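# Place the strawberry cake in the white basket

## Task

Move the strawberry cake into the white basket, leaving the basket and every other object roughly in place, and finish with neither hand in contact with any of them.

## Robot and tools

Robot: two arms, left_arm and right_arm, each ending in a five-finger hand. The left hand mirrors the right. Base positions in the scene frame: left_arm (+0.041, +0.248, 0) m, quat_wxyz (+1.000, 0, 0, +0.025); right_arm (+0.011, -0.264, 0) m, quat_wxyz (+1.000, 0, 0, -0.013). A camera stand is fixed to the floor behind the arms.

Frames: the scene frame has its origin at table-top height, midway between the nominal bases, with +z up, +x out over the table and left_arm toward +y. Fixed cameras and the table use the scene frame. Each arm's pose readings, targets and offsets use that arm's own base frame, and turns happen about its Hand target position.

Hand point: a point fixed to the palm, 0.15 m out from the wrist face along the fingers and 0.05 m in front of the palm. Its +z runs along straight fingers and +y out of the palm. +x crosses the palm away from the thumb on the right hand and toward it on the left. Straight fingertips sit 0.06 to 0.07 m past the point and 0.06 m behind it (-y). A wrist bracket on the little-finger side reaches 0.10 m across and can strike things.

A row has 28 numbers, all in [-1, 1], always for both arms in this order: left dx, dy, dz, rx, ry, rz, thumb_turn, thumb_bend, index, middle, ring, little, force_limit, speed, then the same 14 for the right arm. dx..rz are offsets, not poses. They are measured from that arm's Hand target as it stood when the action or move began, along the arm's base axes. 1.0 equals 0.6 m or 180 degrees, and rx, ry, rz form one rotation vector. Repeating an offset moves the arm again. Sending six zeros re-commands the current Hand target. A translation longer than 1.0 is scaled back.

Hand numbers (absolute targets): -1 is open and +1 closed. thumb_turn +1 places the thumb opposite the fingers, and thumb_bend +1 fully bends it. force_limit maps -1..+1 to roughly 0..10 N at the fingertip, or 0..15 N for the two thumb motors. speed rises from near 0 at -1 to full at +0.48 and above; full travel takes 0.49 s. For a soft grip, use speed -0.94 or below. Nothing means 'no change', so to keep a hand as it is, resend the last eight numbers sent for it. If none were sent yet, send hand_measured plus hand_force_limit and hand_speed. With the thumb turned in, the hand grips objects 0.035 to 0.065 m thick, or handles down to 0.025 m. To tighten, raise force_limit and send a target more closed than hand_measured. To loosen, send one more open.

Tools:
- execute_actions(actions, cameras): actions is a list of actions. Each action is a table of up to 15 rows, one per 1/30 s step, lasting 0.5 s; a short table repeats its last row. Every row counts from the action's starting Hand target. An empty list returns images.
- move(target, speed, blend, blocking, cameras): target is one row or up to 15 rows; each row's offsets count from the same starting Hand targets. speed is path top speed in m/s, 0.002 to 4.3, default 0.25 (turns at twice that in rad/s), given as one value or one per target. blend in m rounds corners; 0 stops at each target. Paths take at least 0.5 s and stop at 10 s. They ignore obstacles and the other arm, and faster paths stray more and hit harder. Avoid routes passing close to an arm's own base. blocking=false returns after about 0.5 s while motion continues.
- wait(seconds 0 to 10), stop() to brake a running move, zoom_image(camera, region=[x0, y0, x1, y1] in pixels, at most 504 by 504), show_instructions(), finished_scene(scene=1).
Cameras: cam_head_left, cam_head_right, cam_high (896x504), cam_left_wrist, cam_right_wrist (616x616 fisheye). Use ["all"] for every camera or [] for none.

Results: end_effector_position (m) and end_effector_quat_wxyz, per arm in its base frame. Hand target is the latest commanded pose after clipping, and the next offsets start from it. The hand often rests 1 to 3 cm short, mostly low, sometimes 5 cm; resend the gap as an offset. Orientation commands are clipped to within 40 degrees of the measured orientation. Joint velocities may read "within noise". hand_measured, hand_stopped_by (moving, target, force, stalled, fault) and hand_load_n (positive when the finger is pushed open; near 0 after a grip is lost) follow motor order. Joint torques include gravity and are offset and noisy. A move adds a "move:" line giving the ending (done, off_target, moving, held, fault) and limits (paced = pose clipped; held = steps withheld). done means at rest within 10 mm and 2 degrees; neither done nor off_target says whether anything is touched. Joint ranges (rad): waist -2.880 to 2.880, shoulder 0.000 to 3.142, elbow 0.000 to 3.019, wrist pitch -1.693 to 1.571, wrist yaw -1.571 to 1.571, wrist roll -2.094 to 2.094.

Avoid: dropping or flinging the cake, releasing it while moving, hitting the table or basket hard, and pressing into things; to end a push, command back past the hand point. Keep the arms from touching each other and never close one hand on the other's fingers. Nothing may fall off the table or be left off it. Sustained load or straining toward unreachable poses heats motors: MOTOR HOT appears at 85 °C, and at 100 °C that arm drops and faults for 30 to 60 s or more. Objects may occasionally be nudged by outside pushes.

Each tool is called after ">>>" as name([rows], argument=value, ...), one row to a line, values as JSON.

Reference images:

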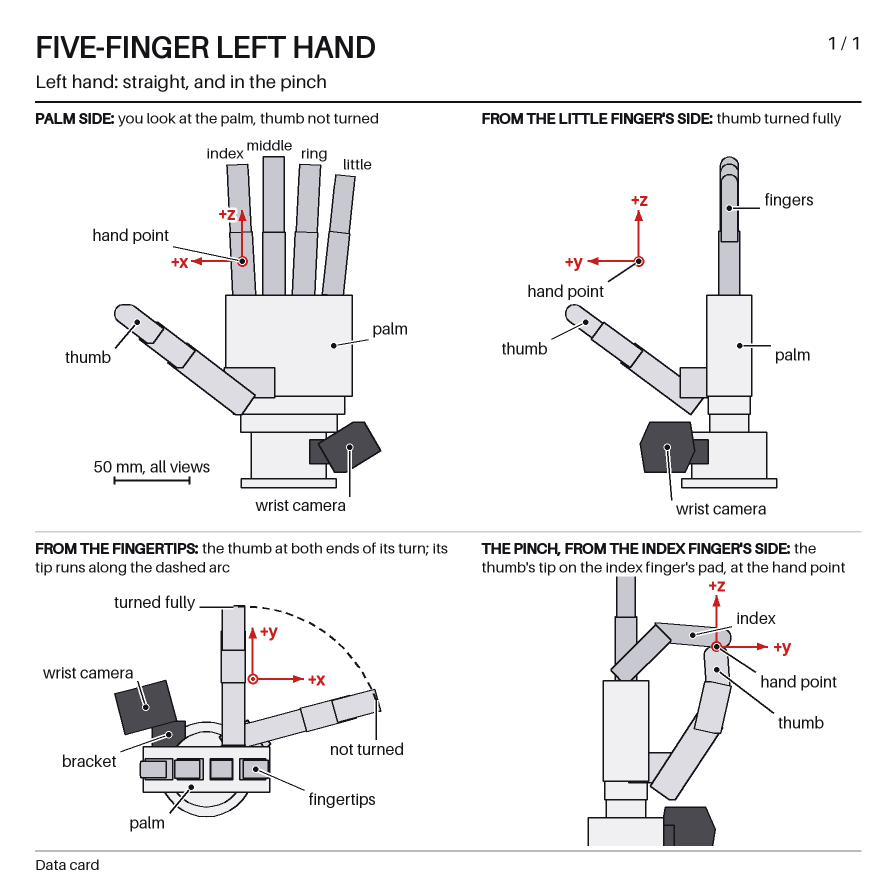

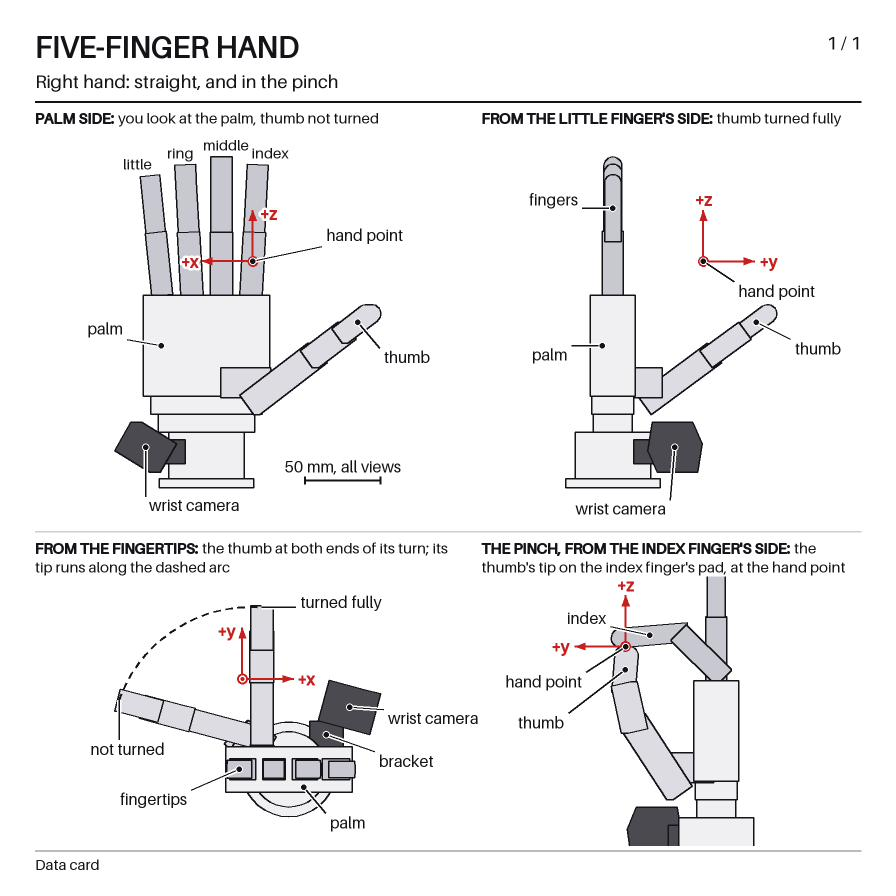

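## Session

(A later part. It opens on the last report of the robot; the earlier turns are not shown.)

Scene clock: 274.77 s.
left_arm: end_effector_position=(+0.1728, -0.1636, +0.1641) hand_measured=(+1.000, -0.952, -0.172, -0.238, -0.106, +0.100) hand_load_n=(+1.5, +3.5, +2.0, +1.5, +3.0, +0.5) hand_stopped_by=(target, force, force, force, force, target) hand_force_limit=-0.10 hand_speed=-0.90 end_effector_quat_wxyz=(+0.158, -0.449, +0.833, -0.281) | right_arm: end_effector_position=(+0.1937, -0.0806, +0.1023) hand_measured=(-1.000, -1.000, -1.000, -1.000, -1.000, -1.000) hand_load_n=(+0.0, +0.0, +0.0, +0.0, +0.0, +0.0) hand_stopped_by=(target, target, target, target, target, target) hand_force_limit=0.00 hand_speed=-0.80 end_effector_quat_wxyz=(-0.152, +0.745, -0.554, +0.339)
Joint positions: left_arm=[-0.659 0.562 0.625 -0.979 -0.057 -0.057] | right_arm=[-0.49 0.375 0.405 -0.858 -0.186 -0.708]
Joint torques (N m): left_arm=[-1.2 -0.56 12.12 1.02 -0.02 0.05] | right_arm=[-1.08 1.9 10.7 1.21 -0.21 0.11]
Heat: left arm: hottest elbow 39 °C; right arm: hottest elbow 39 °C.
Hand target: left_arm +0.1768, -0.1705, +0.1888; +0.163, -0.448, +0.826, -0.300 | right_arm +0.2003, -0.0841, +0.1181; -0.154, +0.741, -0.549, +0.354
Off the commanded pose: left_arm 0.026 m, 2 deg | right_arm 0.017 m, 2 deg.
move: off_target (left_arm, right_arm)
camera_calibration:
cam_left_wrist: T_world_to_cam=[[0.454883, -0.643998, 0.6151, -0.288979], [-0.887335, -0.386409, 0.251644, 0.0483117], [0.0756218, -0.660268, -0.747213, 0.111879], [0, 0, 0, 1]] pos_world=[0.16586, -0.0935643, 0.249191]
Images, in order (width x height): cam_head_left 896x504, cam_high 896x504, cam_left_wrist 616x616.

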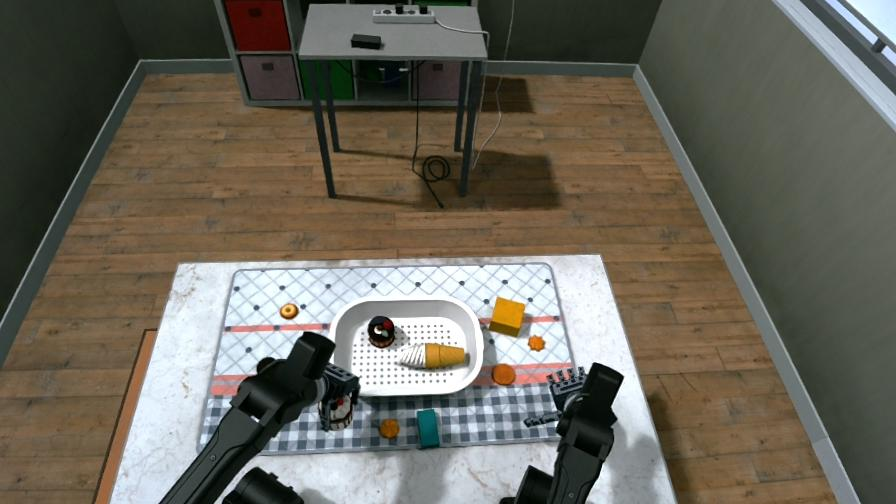

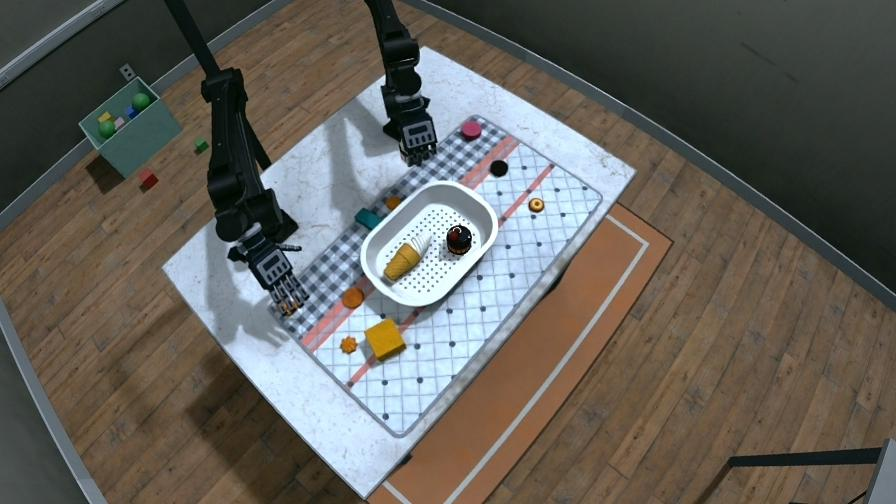

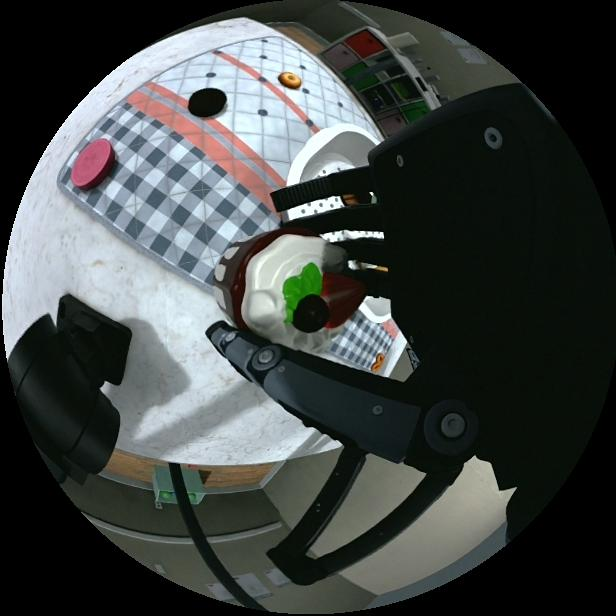

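>>> move(target=[0.253,-0.052,0.025,0,0,0,1,0.25,0.35,0.35,0.35,0.1,-0.1,-0.9,0,0,0,0,0,0,-1,-1,-1,-1,-1,-1,0,-0.8], cameras=["all"], speed=0.15)

>>> zoom_image(camera="cam_left_wrist", region=[160, 100, 460, 400])

>>> zoom_image(camera="cam_head_left", region=[280, 260, 490, 440])

>>> zoom_image(camera="cam_high", region=[340, 120, 530, 310])

Scene clock: 298.90 s.
left_arm: end_effector_position=(+0.3074, -0.1956, +0.1815) hand_measured=(+1.000, -0.952, -0.172, -0.238, -0.106, +0.100) hand_load_n=(+1.5, +3.5, +1.5, +1.5, +3.0, +0.0) hand_stopped_by=(target, force, force, force, force, target) hand_force_limit=-0.10 hand_speed=-0.90 end_effector_quat_wxyz=(+0.145, -0.457, +0.832, -0.278) | right_arm: end_effector_position=(+0.1937, -0.0806, +0.1023) hand_measured=(-1.000, -1.000, -1.000, -1.000, -1.000, -1.000) hand_load_n=(+0.0, +0.0, +0.0, +0.0, +0.0, +0.0) hand_stopped_by=(target, target, target, target, target, target) hand_force_limit=0.00 hand_speed=-0.80 end_effector_quat_wxyz=(-0.152, +0.745, -0.554, +0.339)
Joint positions: left_arm=[-0.452 1.007 0.864 -0.794 0.081 0.087] | right_arm=[-0.49 0.375 0.405 -0.858 -0.186 -0.708]
Joint torques (N m): left_arm=[0.44 -5.01 12.03 2.4 0.29 0.31] | right_arm=[-1.14 2.02 10.69 1.21 -0.22 0.11]
Motor temperatures (°C): left_arm=[25 27 42 26 27 24] | right_arm=[26 24 39 25 28 27]
Heat: left arm: hottest elbow 42 °C; right arm: hottest elbow 39 °C.
Hand target: left_arm +0.3287, -0.2017, +0.2040; +0.163, -0.448, +0.826, -0.301 | right_arm +0.2003, -0.0841, +0.1181; -0.154, +0.741, -0.549, +0.354
Off the commanded pose: left_arm 0.031 m, 3 deg | right_arm 0.017 m, 2 deg.
move: off_target (left_arm, right_arm)
camera_calibration:
cam_left_wrist: T_world_to_cam=[[0.477819, -0.633827, 0.608237, -0.385242], [-0.876362, -0.391736, 0.280236, 0.14143], [0.0606465, -0.666938, -0.742641, 0.0961056], [0, 0, 0, 1]] pos_world=[0.302191, -0.124677, 0.266056]

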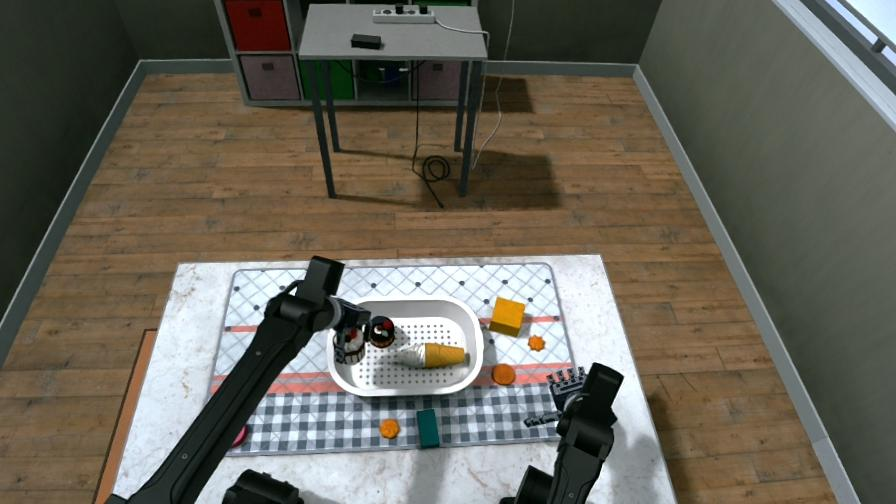

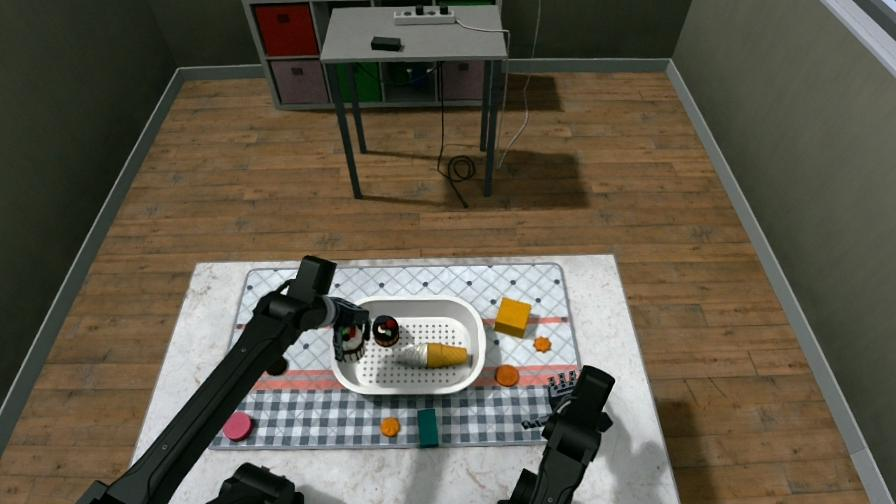

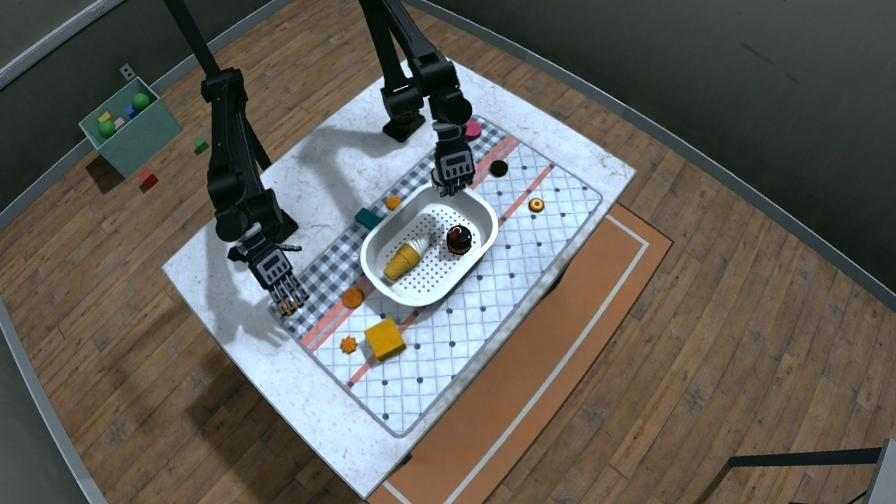

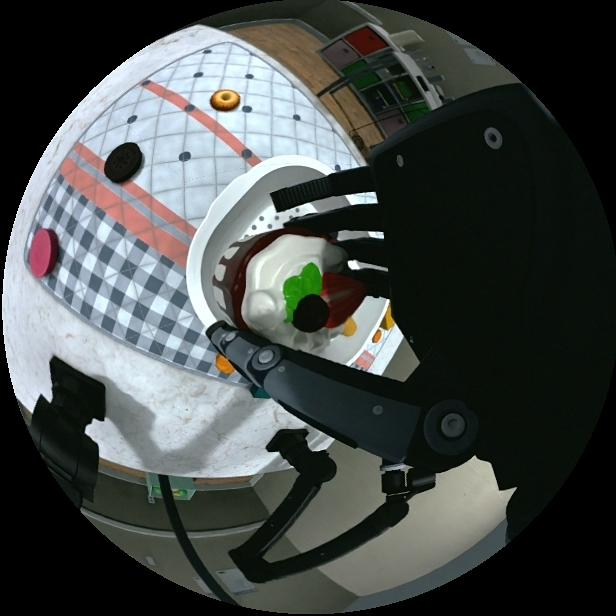

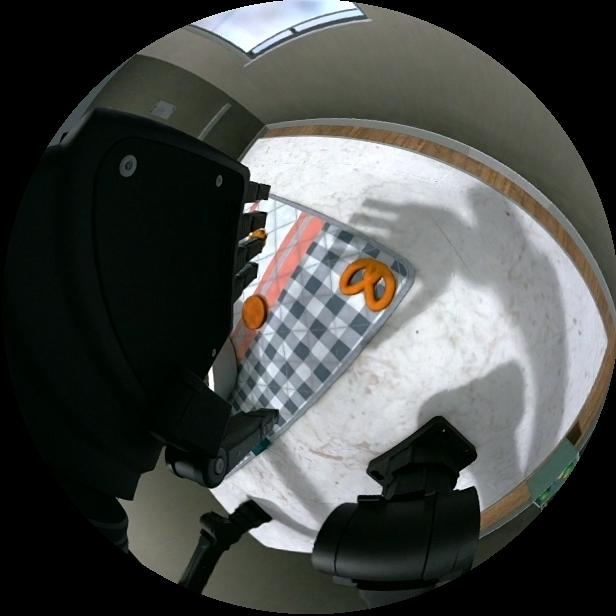

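Scaled by 1.680 from the camera's 616x616 image, which has a finer 880x880 frame.

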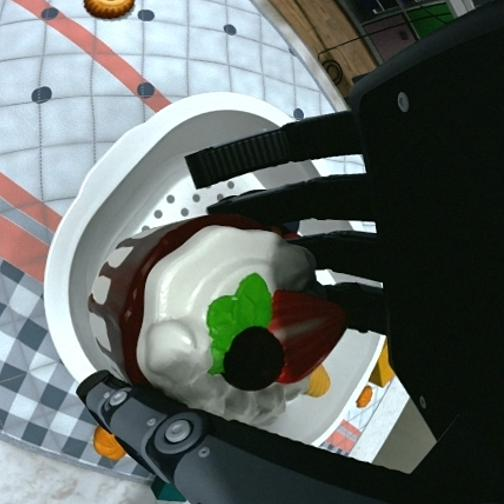

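Scaled by 2.400 from the camera's 896x504 image, which has a finer 1280x720 frame.

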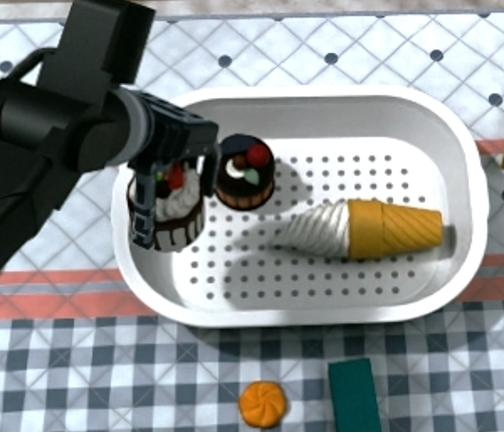

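Scaled by 2.653 from the camera's 896x504 image, which has a finer 1280x720 frame.

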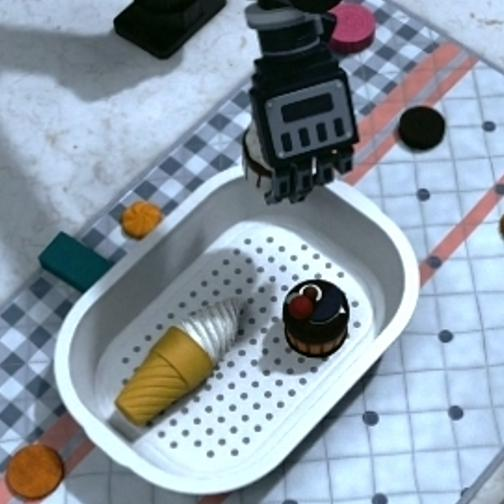

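>>> move(target=[0.0263,-0.0362,-0.0525,-0.0121,-0.0186,0,1,0.25,0.35,0.35,0.35,0.1,-0.1,-0.9,0,0,0,0,0,0,-1,-1,-1,-1,-1,-1,0,-0.8], cameras=["cam_head_left","cam_head_right","cam_high","cam_left_wrist"], speed=0.1)

>>> zoom_image(camera="cam_left_wrist", region=[160, 100, 460, 400])

>>> zoom_image(camera="cam_head_left", region=[310, 280, 450, 400])

>>> zoom_image(camera="cam_high", region=[380, 140, 510, 270])

Scene clock: 373.80 s.
left_arm: end_effector_position=(+0.3399, -0.2161, +0.1698) hand_measured=(+1.000, -0.952, -0.172, -0.238, -0.106, +0.100) hand_load_n=(+1.0, +3.0, +2.0, +1.0, +3.0, +0.0) hand_stopped_by=(target, force, force, force, force, target) hand_force_limit=-0.10 hand_speed=-0.90 end_effector_quat_wxyz=(+0.176, -0.441, +0.819, -0.320) | right_arm: end_effector_position=(+0.1937, -0.0806, +0.1023) hand_measured=(-1.000, -1.000, -1.000, -1.000, -1.000, -1.000) hand_load_n=(-0.5, +0.0, +0.0, +0.0, +0.0, +0.0) hand_stopped_by=(target, target, target, target, target, target) hand_force_limit=0.00 hand_speed=-0.80 end_effector_quat_wxyz=(-0.152, +0.745, -0.554, +0.339)
Joint positions: left_arm=[-0.467 1.055 0.829 -0.599 0.072 0.087] | right_arm=[-0.49 0.375 0.405 -0.858 -0.186 -0.708]
Joint torques (N m): left_arm=[-1.2 -5.95 8.75 2.65 0 0.04] | right_arm=[-1.03 1.85 10.73 1.22 -0.21 0.11]
Heat: left arm: hottest elbow 42 °C; right arm: hottest elbow 40 °C.
Hand target: left_arm +0.3444, -0.2235, +0.1725; +0.179, -0.442, +0.815, -0.329 | right_arm +0.2003, -0.0841, +0.1181; -0.154, +0.741, -0.549, +0.354
Off the commanded pose: left_arm 0.009 m, 1 deg | right_arm 0.017 m, 2 deg.
move: off_target (right_arm)
camera_calibration:
cam_left_wrist: T_world_to_cam=[[0.40487, -0.610286, 0.680905, -0.389202], [-0.905294, -0.372224, 0.204674, 0.192057], [0.12854, -0.699286, -0.703191, 0.0349329], [0, 0, 0, 1]] pos_world=[0.326954, -0.141608, 0.250265]
Images, in order (width x height): cam_head_left 896x504, cam_head_right 896x504, cam_high 896x504, cam_left_wrist 616x616.

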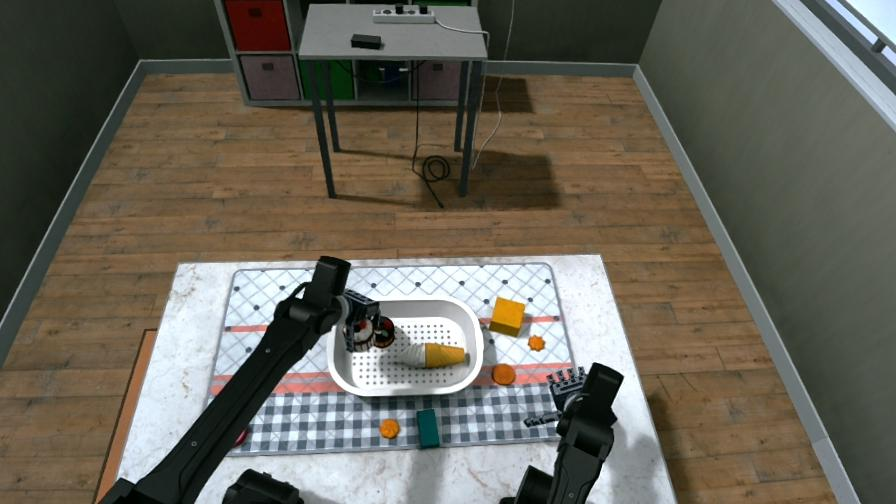

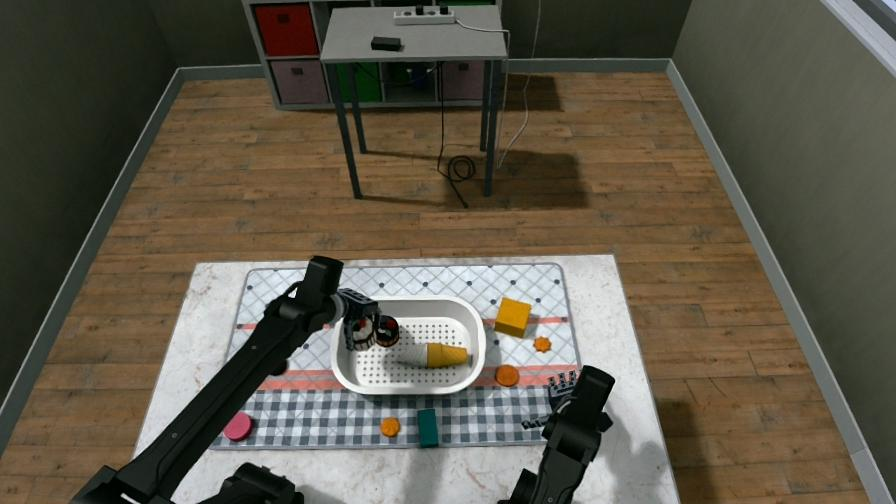

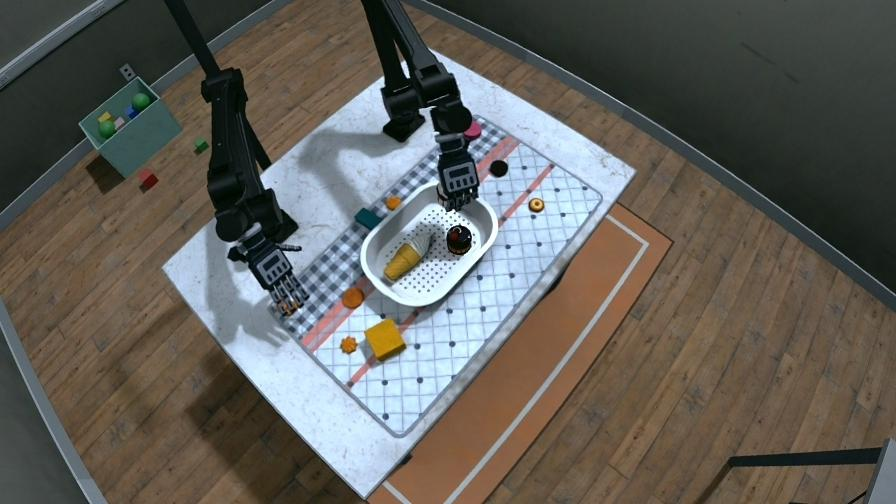

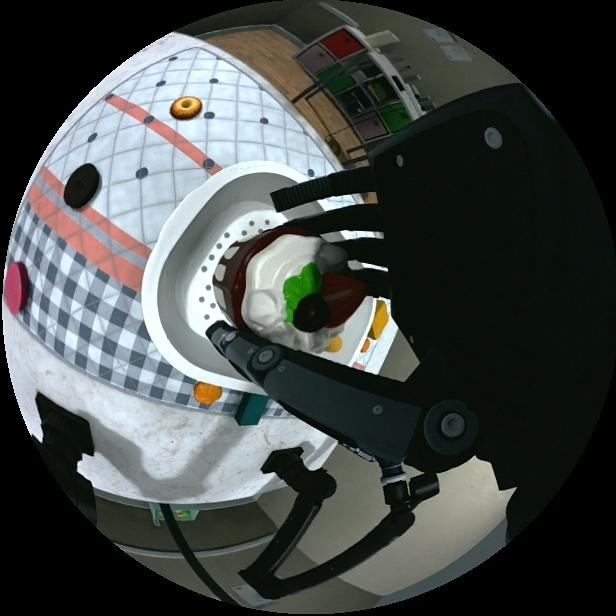

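Scaled by 1.680 from the camera's 616x616 image, which has a finer 880x880 frame.

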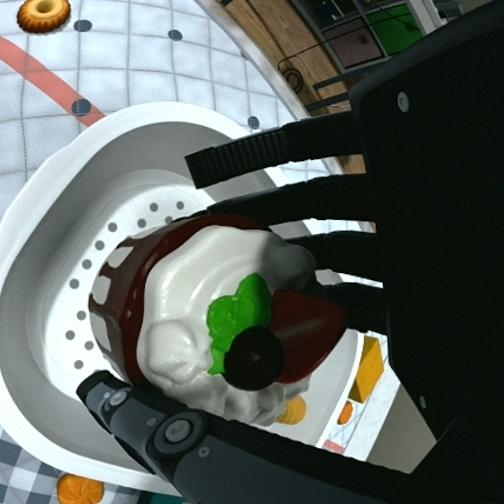

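Scaled by 3.600 from the camera's 896x504 image, which has a finer 1280x720 frame.

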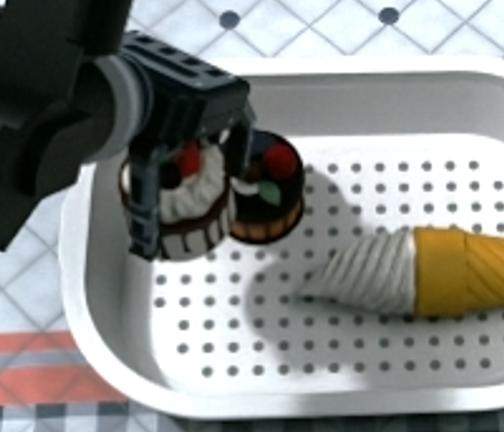

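Scaled by 3.877 from the camera's 896x504 image, which has a finer 1280x720 frame.

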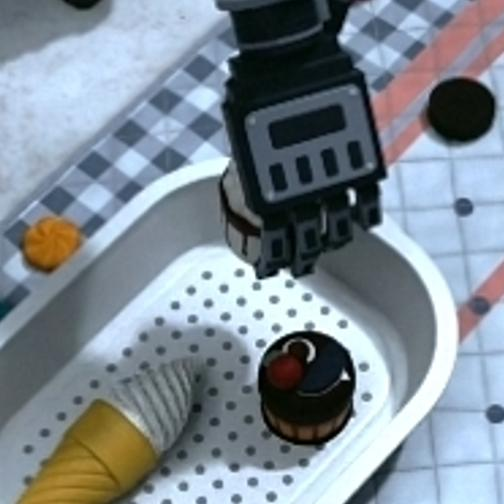

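>>> move([
  [-0.028,0,-0.03,0.009,0.014,0,1,0.25,0.35,0.35,0.35,0.1,-0.1,-0.9,0,0,0,0,0,0,-1,-1,-1,-1,-1,-1,0,-0.8],
  [-0.028,0,-0.1,0.009,0.014,0,1,0.25,0.35,0.35,0.35,0.1,-0.1,-0.9,0,0,0,0,0,0,-1,-1,-1,-1,-1,-1,0,-0.8],
], cameras=["cam_head_left","cam_high","cam_left_wrist"], speed=0.08, blend=0.005)

>>> zoom_image(camera="cam_left_wrist", region=[160, 100, 460, 400])

>>> zoom_image(camera="cam_head_left", region=[310, 280, 450, 400])

>>> zoom_image(camera="cam_high", region=[380, 140, 510, 270])

Scene clock: 394.30 s.
left_arm: end_effector_position=(+0.3238, -0.2165, +0.1115) hand_measured=(+1.000, -0.952, -0.172, -0.238, -0.106, +0.100) hand_load_n=(+1.0, +3.5, +1.5, +1.5, +2.5, +0.0) hand_stopped_by=(target, force, force, force, force, target) hand_force_limit=-0.10 hand_speed=-0.90 end_effector_quat_wxyz=(+0.165, -0.445, +0.827, -0.300) | right_arm: end_effector_position=(+0.1937, -0.0806, +0.1023) hand_measured=(-1.000, -1.000, -1.000, -1.000, -1.000, -1.000) hand_load_n=(-0.5, +0.0, +0.0, +0.0, +0.0, +0.0) hand_stopped_by=(target, target, target, target, target, target) hand_force_limit=0.00 hand_speed=-0.80 end_effector_quat_wxyz=(-0.152, +0.745, -0.554, +0.339)
Joint positions: left_arm=[-0.495 1.098 0.715 -0.489 0.051 0.07] | right_arm=[-0.49 0.375 0.405 -0.858 -0.186 -0.708]
Joint torques (N m): left_arm=[-1.26 -5.77 8.17 2.56 -0.02 0.04] | right_arm=[-0.97 1.96 10.7 1.22 -0.22 0.11]
Heat: left arm: hottest elbow 44 °C; right arm: hottest elbow 40 °C.
Hand target: left_arm +0.3276, -0.2235, +0.1124; +0.167, -0.447, +0.823, -0.308 | right_arm +0.2003, -0.0841, +0.1181; -0.154, +0.741, -0.549, +0.354
Off the commanded pose: left_arm 0.008 m, 1 deg | right_arm 0.017 m, 2 deg.
move: off_target (right_arm)
camera_calibration:
cam_left_wrist: T_world_to_cam=[[0.431849, -0.628248, 0.647156, -0.352051], [-0.896518, -0.377592, 0.231688, 0.18227], [0.0988033, -0.680242, -0.726298, 0.0120712], [0, 0, 0, 1]] pos_world=[0.314248, -0.14414, 0.194369]
Images, in order (width x height): cam_head_left 896x504, cam_high 896x504, cam_left_wrist 616x616.

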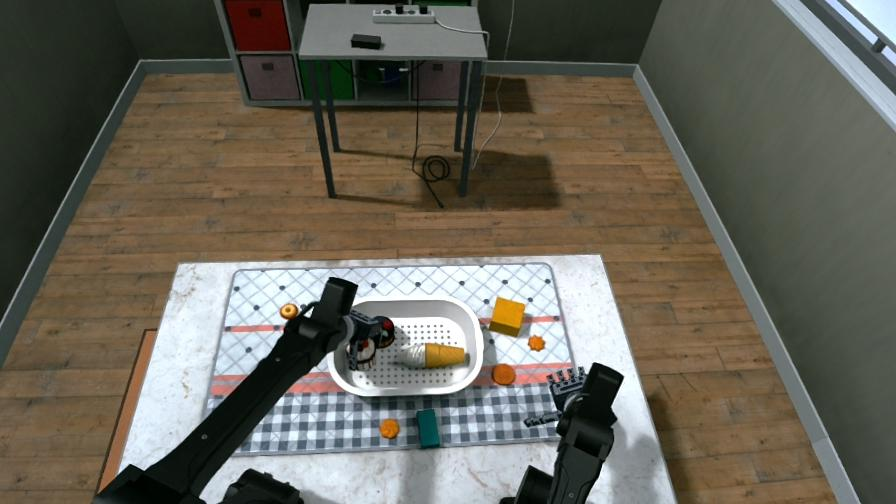

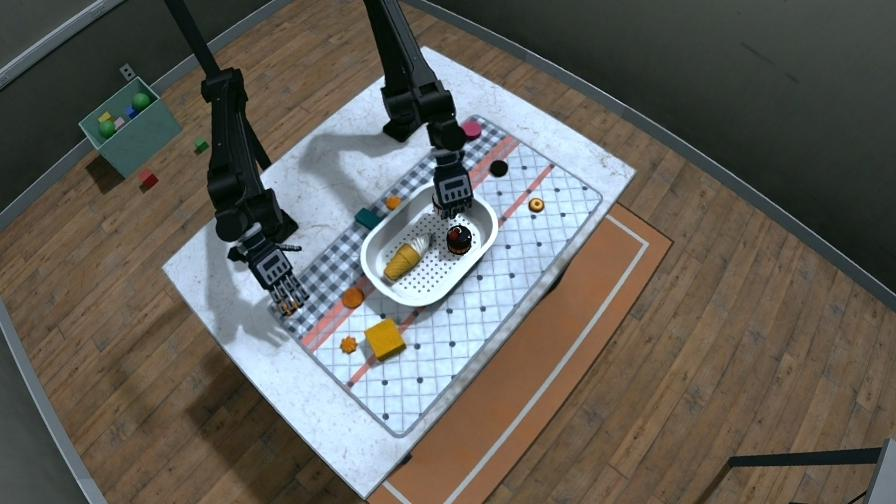

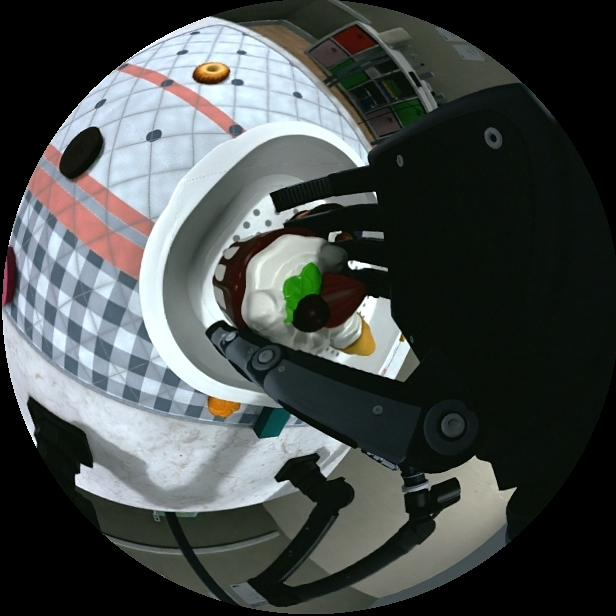

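Scaled by 1.680 from the camera's 616x616 image, which has a finer 880x880 frame.

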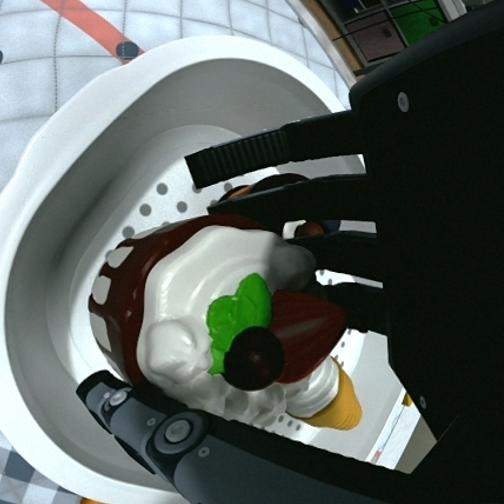

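Scaled by 3.600 from the camera's 896x504 image, which has a finer 1280x720 frame.

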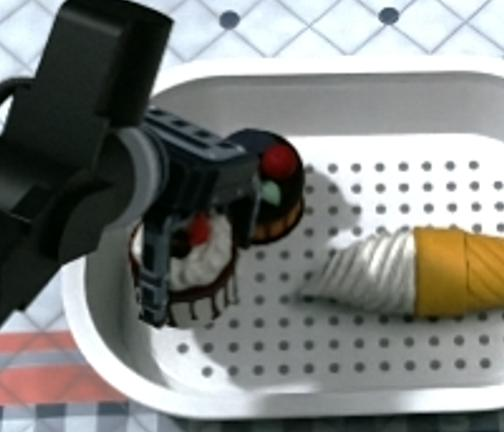

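Scaled by 3.877 from the camera's 896x504 image, which has a finer 1280x720 frame.

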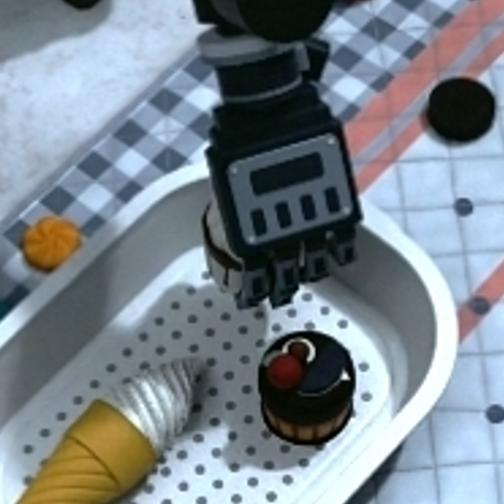

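>>> move(target=[0,0,-0.055,0.0,0.0,0,1,0.25,0.35,0.35,0.35,0.1,-0.1,-0.9,0,0,0,0,0,0,-1,-1,-1,-1,-1,-1,0,-0.8], cameras=["cam_head_left","cam_high","cam_left_wrist"], speed=0.08)

>>> zoom_image(camera="cam_left_wrist", region=[160, 100, 460, 400])

>>> zoom_image(camera="cam_head_left", region=[310, 280, 450, 400])

>>> zoom_image(camera="cam_high", region=[380, 140, 510, 270])

Scene clock: 405.07 s.
left_arm: end_effector_position=(+0.3240, -0.2167, +0.0787) hand_measured=(+1.000, -0.952, -0.172, -0.238, -0.106, +0.100) hand_load_n=(+1.5, +3.5, +1.5, +1.5, +2.5, +0.0) hand_stopped_by=(target, force, force, force, force, target) hand_force_limit=-0.10 hand_speed=-0.90 end_effector_quat_wxyz=(+0.165, -0.445, +0.827, -0.300) | right_arm: end_effector_position=(+0.1937, -0.0806, +0.1023) hand_measured=(-1.000, -1.000, -1.000, -1.000, -1.000, -1.000) hand_load_n=(+0.0, +0.0, +0.0, +0.0, +0.0, +0.0) hand_stopped_by=(target, target, target, target, target, target) hand_force_limit=0.00 hand_speed=-0.80 end_effector_quat_wxyz=(-0.152, +0.745, -0.554, +0.339)
Joint positions: left_arm=[-0.495 1.146 0.654 -0.38 0.051 0.07] | right_arm=[-0.49 0.375 0.405 -0.858 -0.186 -0.708]
Joint torques (N m): left_arm=[-1.26 -6.07 7.82 2.55 -0.01 0.04] | right_arm=[-0.97 2.02 10.71 1.21 -0.22 0.11]
Heat: left arm: hottest elbow 43 °C; right arm: hottest elbow 40 °C.
Hand target: left_arm +0.3276, -0.2236, +0.0795; +0.167, -0.447, +0.823, -0.308 | right_arm +0.2003, -0.0841, +0.1181; -0.154, +0.741, -0.549, +0.354
Off the commanded pose: left_arm 0.008 m, 1 deg | right_arm 0.017 m, 2 deg.
move: off_target (right_arm)
camera_calibration:
cam_left_wrist: T_world_to_cam=[[0.431851, -0.627891, 0.647501, -0.330979], [-0.896472, -0.377774, 0.23157, 0.18999], [0.0992085, -0.68047, -0.726029, -0.0120427], [0, 0, 0, 1]] pos_world=[0.314449, -0.144241, 0.16157]
Images, in order (width x height): cam_head_left 896x504, cam_high 896x504, cam_left_wrist 616x616.

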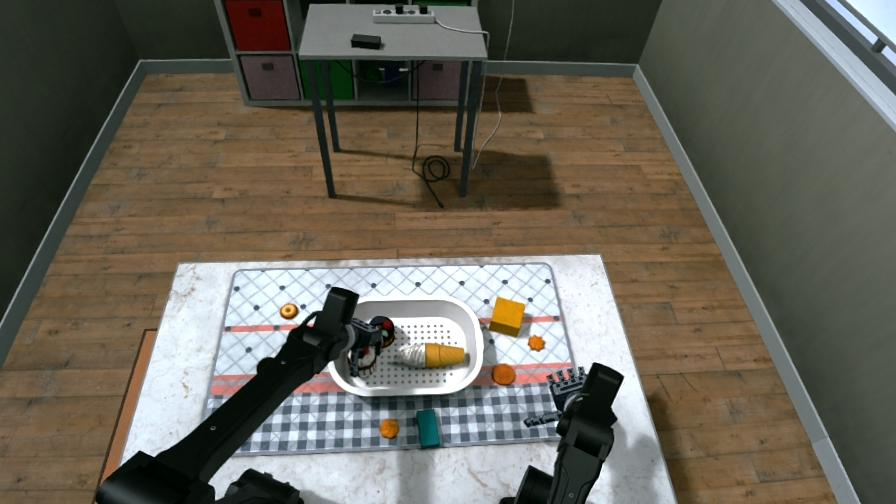

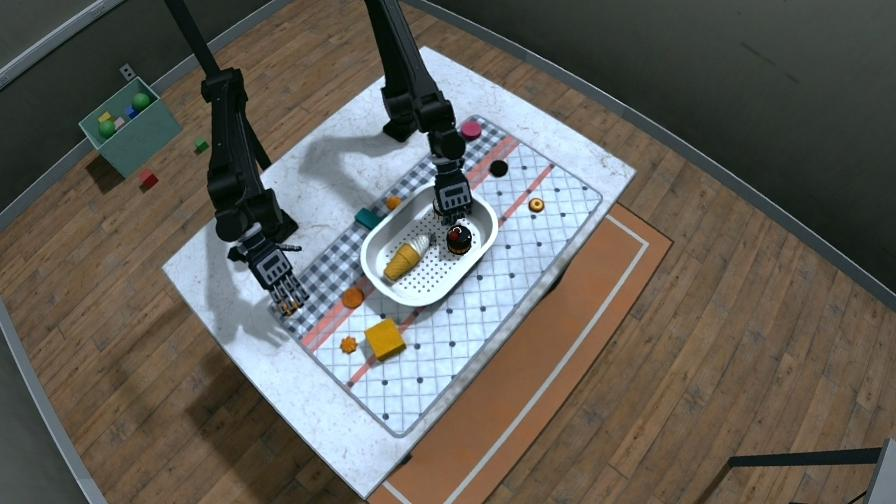

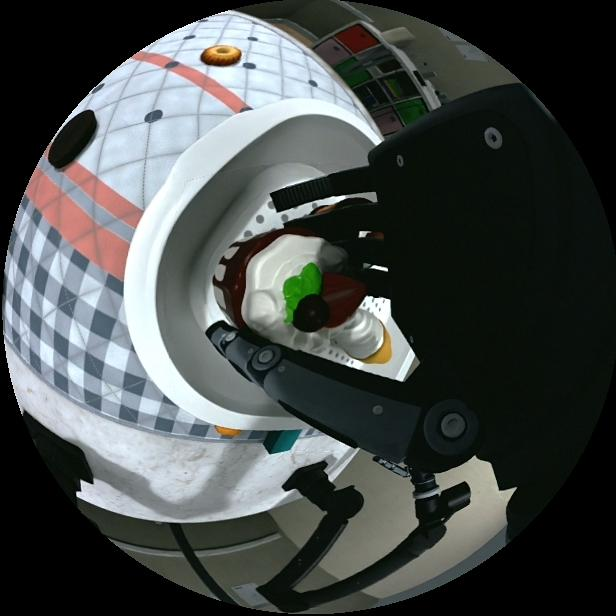

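Scaled by 1.680 from the camera's 616x616 image, which has a finer 880x880 frame.

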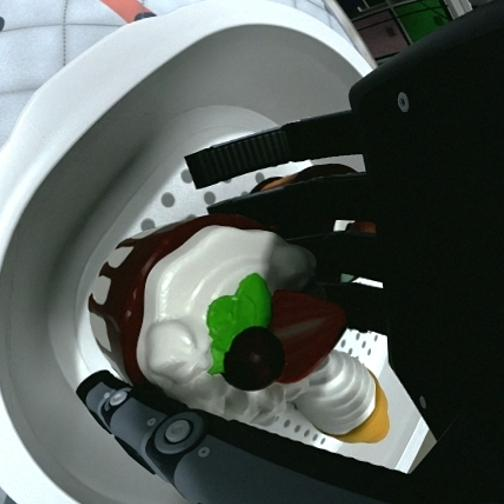

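Scaled by 3.600 from the camera's 896x504 image, which has a finer 1280x720 frame.

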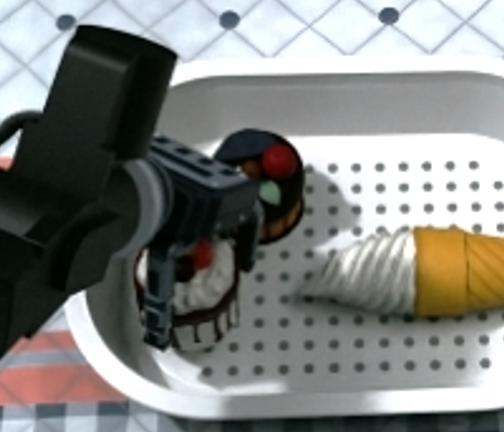

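Scaled by 3.877 from the camera's 896x504 image, which has a finer 1280x720 frame.

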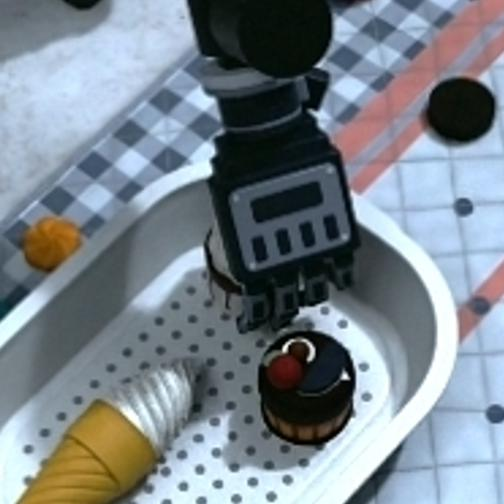

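>>> move(target=[0,0,-0.0395,0.0,0.0,0,1,0.25,0.35,0.35,0.35,0.1,-0.1,-0.9,0,0,0,0,0,0,-1,-1,-1,-1,-1,-1,0,-0.8], cameras=["cam_head_left","cam_high","cam_left_wrist"], speed=0.06)

>>> zoom_image(camera="cam_left_wrist", region=[160, 100, 460, 400])

>>> zoom_image(camera="cam_head_left", region=[310, 280, 450, 400])

>>> zoom_image(camera="cam_high", region=[380, 140, 510, 270])

Scene clock: 412.53 s.
left_arm: end_effector_position=(+0.3260, -0.2178, +0.0587) hand_measured=(+1.000, -0.952, -0.172, -0.238, -0.106, +0.100) hand_load_n=(+1.5, +4.0, +2.0, +1.5, +2.5, +0.0) hand_stopped_by=(target, force, force, force, force, target) hand_force_limit=-0.10 hand_speed=-0.90 end_effector_quat_wxyz=(+0.167, -0.445, +0.826, -0.304) | right_arm: end_effector_position=(+0.1937, -0.0806, +0.1023) hand_measured=(-1.000, -1.000, -1.000, -1.000, -1.000, -1.000) hand_load_n=(+0.0, +0.0, +0.0, +0.0, +0.0, +0.0) hand_stopped_by=(target, target, target, target, target, target) hand_force_limit=0.00 hand_speed=-0.80 end_effector_quat_wxyz=(-0.152, +0.745, -0.554, +0.339)
Joint positions: left_arm=[-0.495 1.185 0.618 -0.297 0.051 0.07] | right_arm=[-0.49 0.375 0.405 -0.858 -0.186 -0.708]
Joint torques (N m): left_arm=[-1.32 -5.89 7.21 2.55 -0.01 0.03] | right_arm=[-1.08 2.02 10.7 1.21 -0.22 0.11]
Heat: left arm: hottest elbow 42 °C; right arm: hottest elbow 40 °C.
Hand target: left_arm +0.3275, -0.2235, +0.0557; +0.167, -0.447, +0.823, -0.308 | right_arm +0.2003, -0.0841, +0.1181; -0.154, +0.741, -0.549, +0.354
Off the commanded pose: left_arm 0.007 m, 1 deg | right_arm 0.017 m, 2 deg.
move: off_target (right_arm)
camera_calibration:
cam_left_wrist: T_world_to_cam=[[0.427029, -0.625293, 0.653189, -0.317763], [-0.898177, -0.376813, 0.226473, 0.196984], [0.104518, -0.68339, -0.722534, -0.0301182], [0, 0, 0, 1]] pos_world=[0.315768, -0.145051, 0.141186]
Images, in order (width x height): cam_head_left 896x504, cam_high 896x504, cam_left_wrist 616x616.

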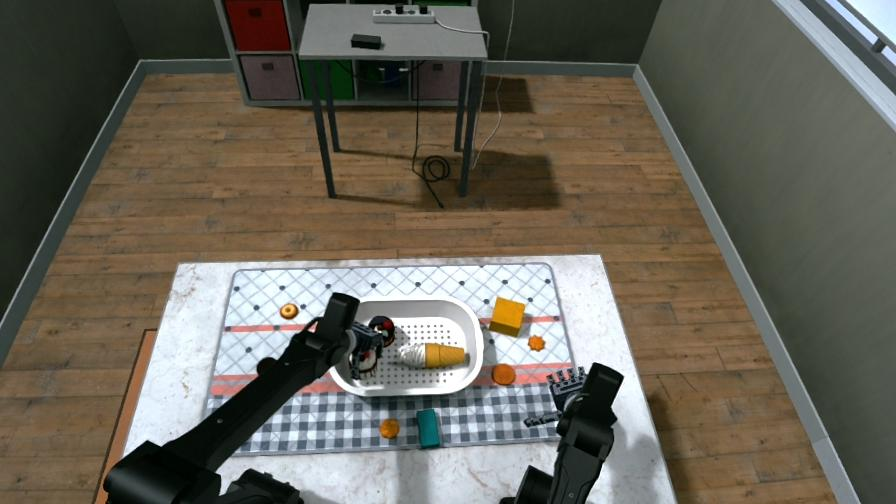

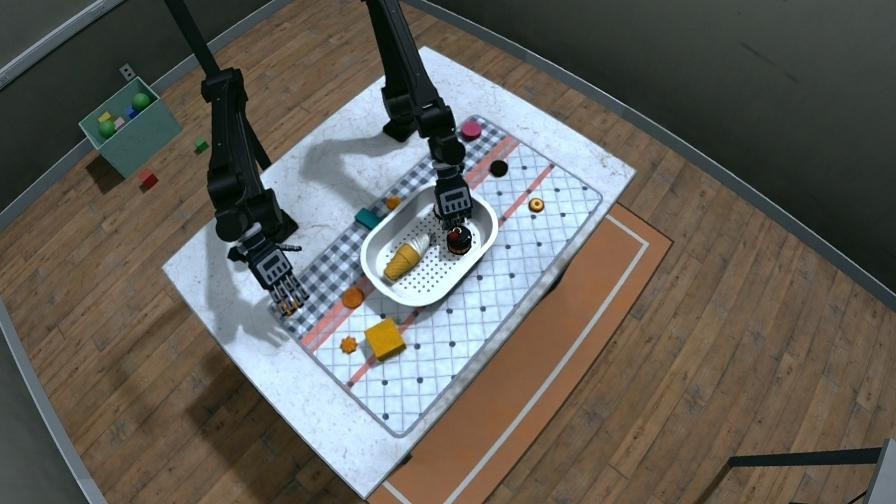

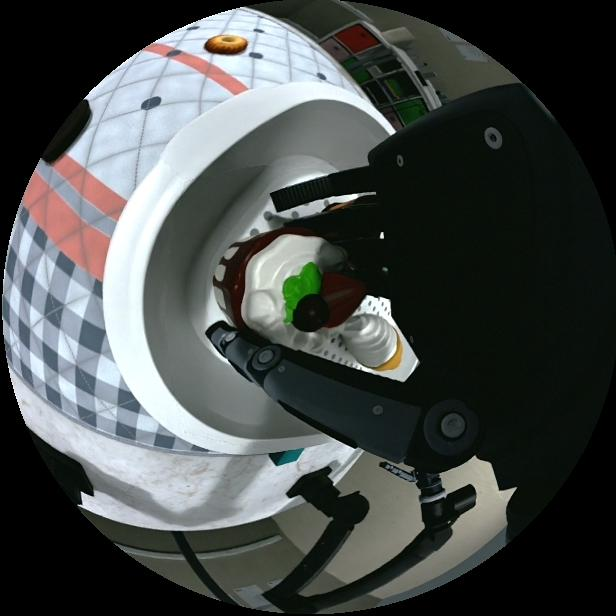

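Scaled by 1.680 from the camera's 616x616 image, which has a finer 880x880 frame.

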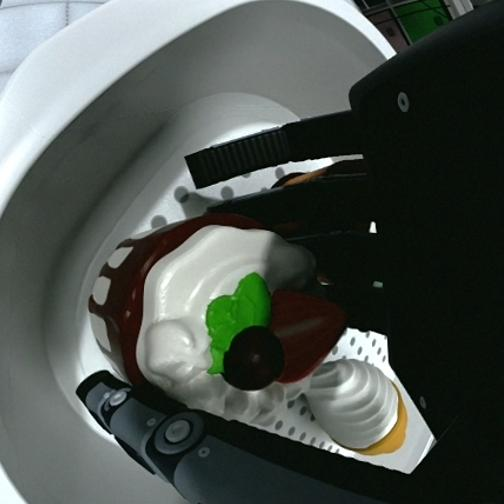

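Scaled by 3.600 from the camera's 896x504 image, which has a finer 1280x720 frame.

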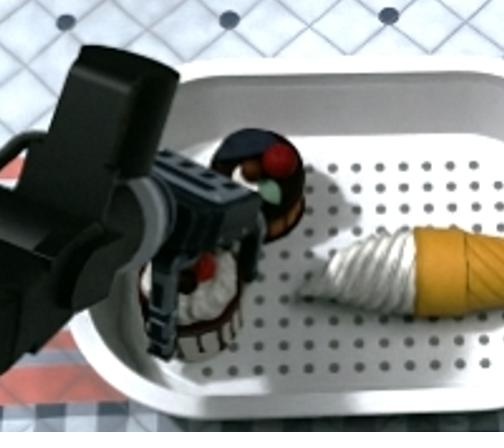

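Scaled by 3.877 from the camera's 896x504 image, which has a finer 1280x720 frame.

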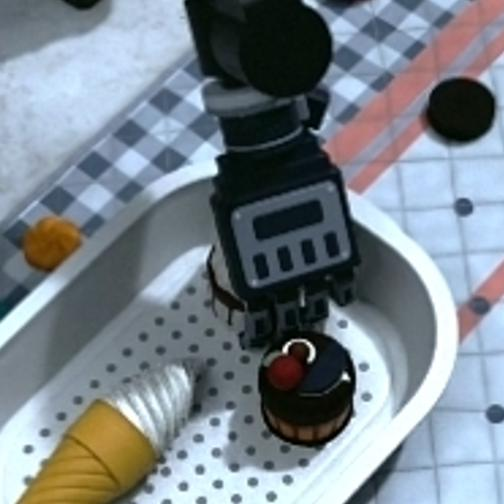

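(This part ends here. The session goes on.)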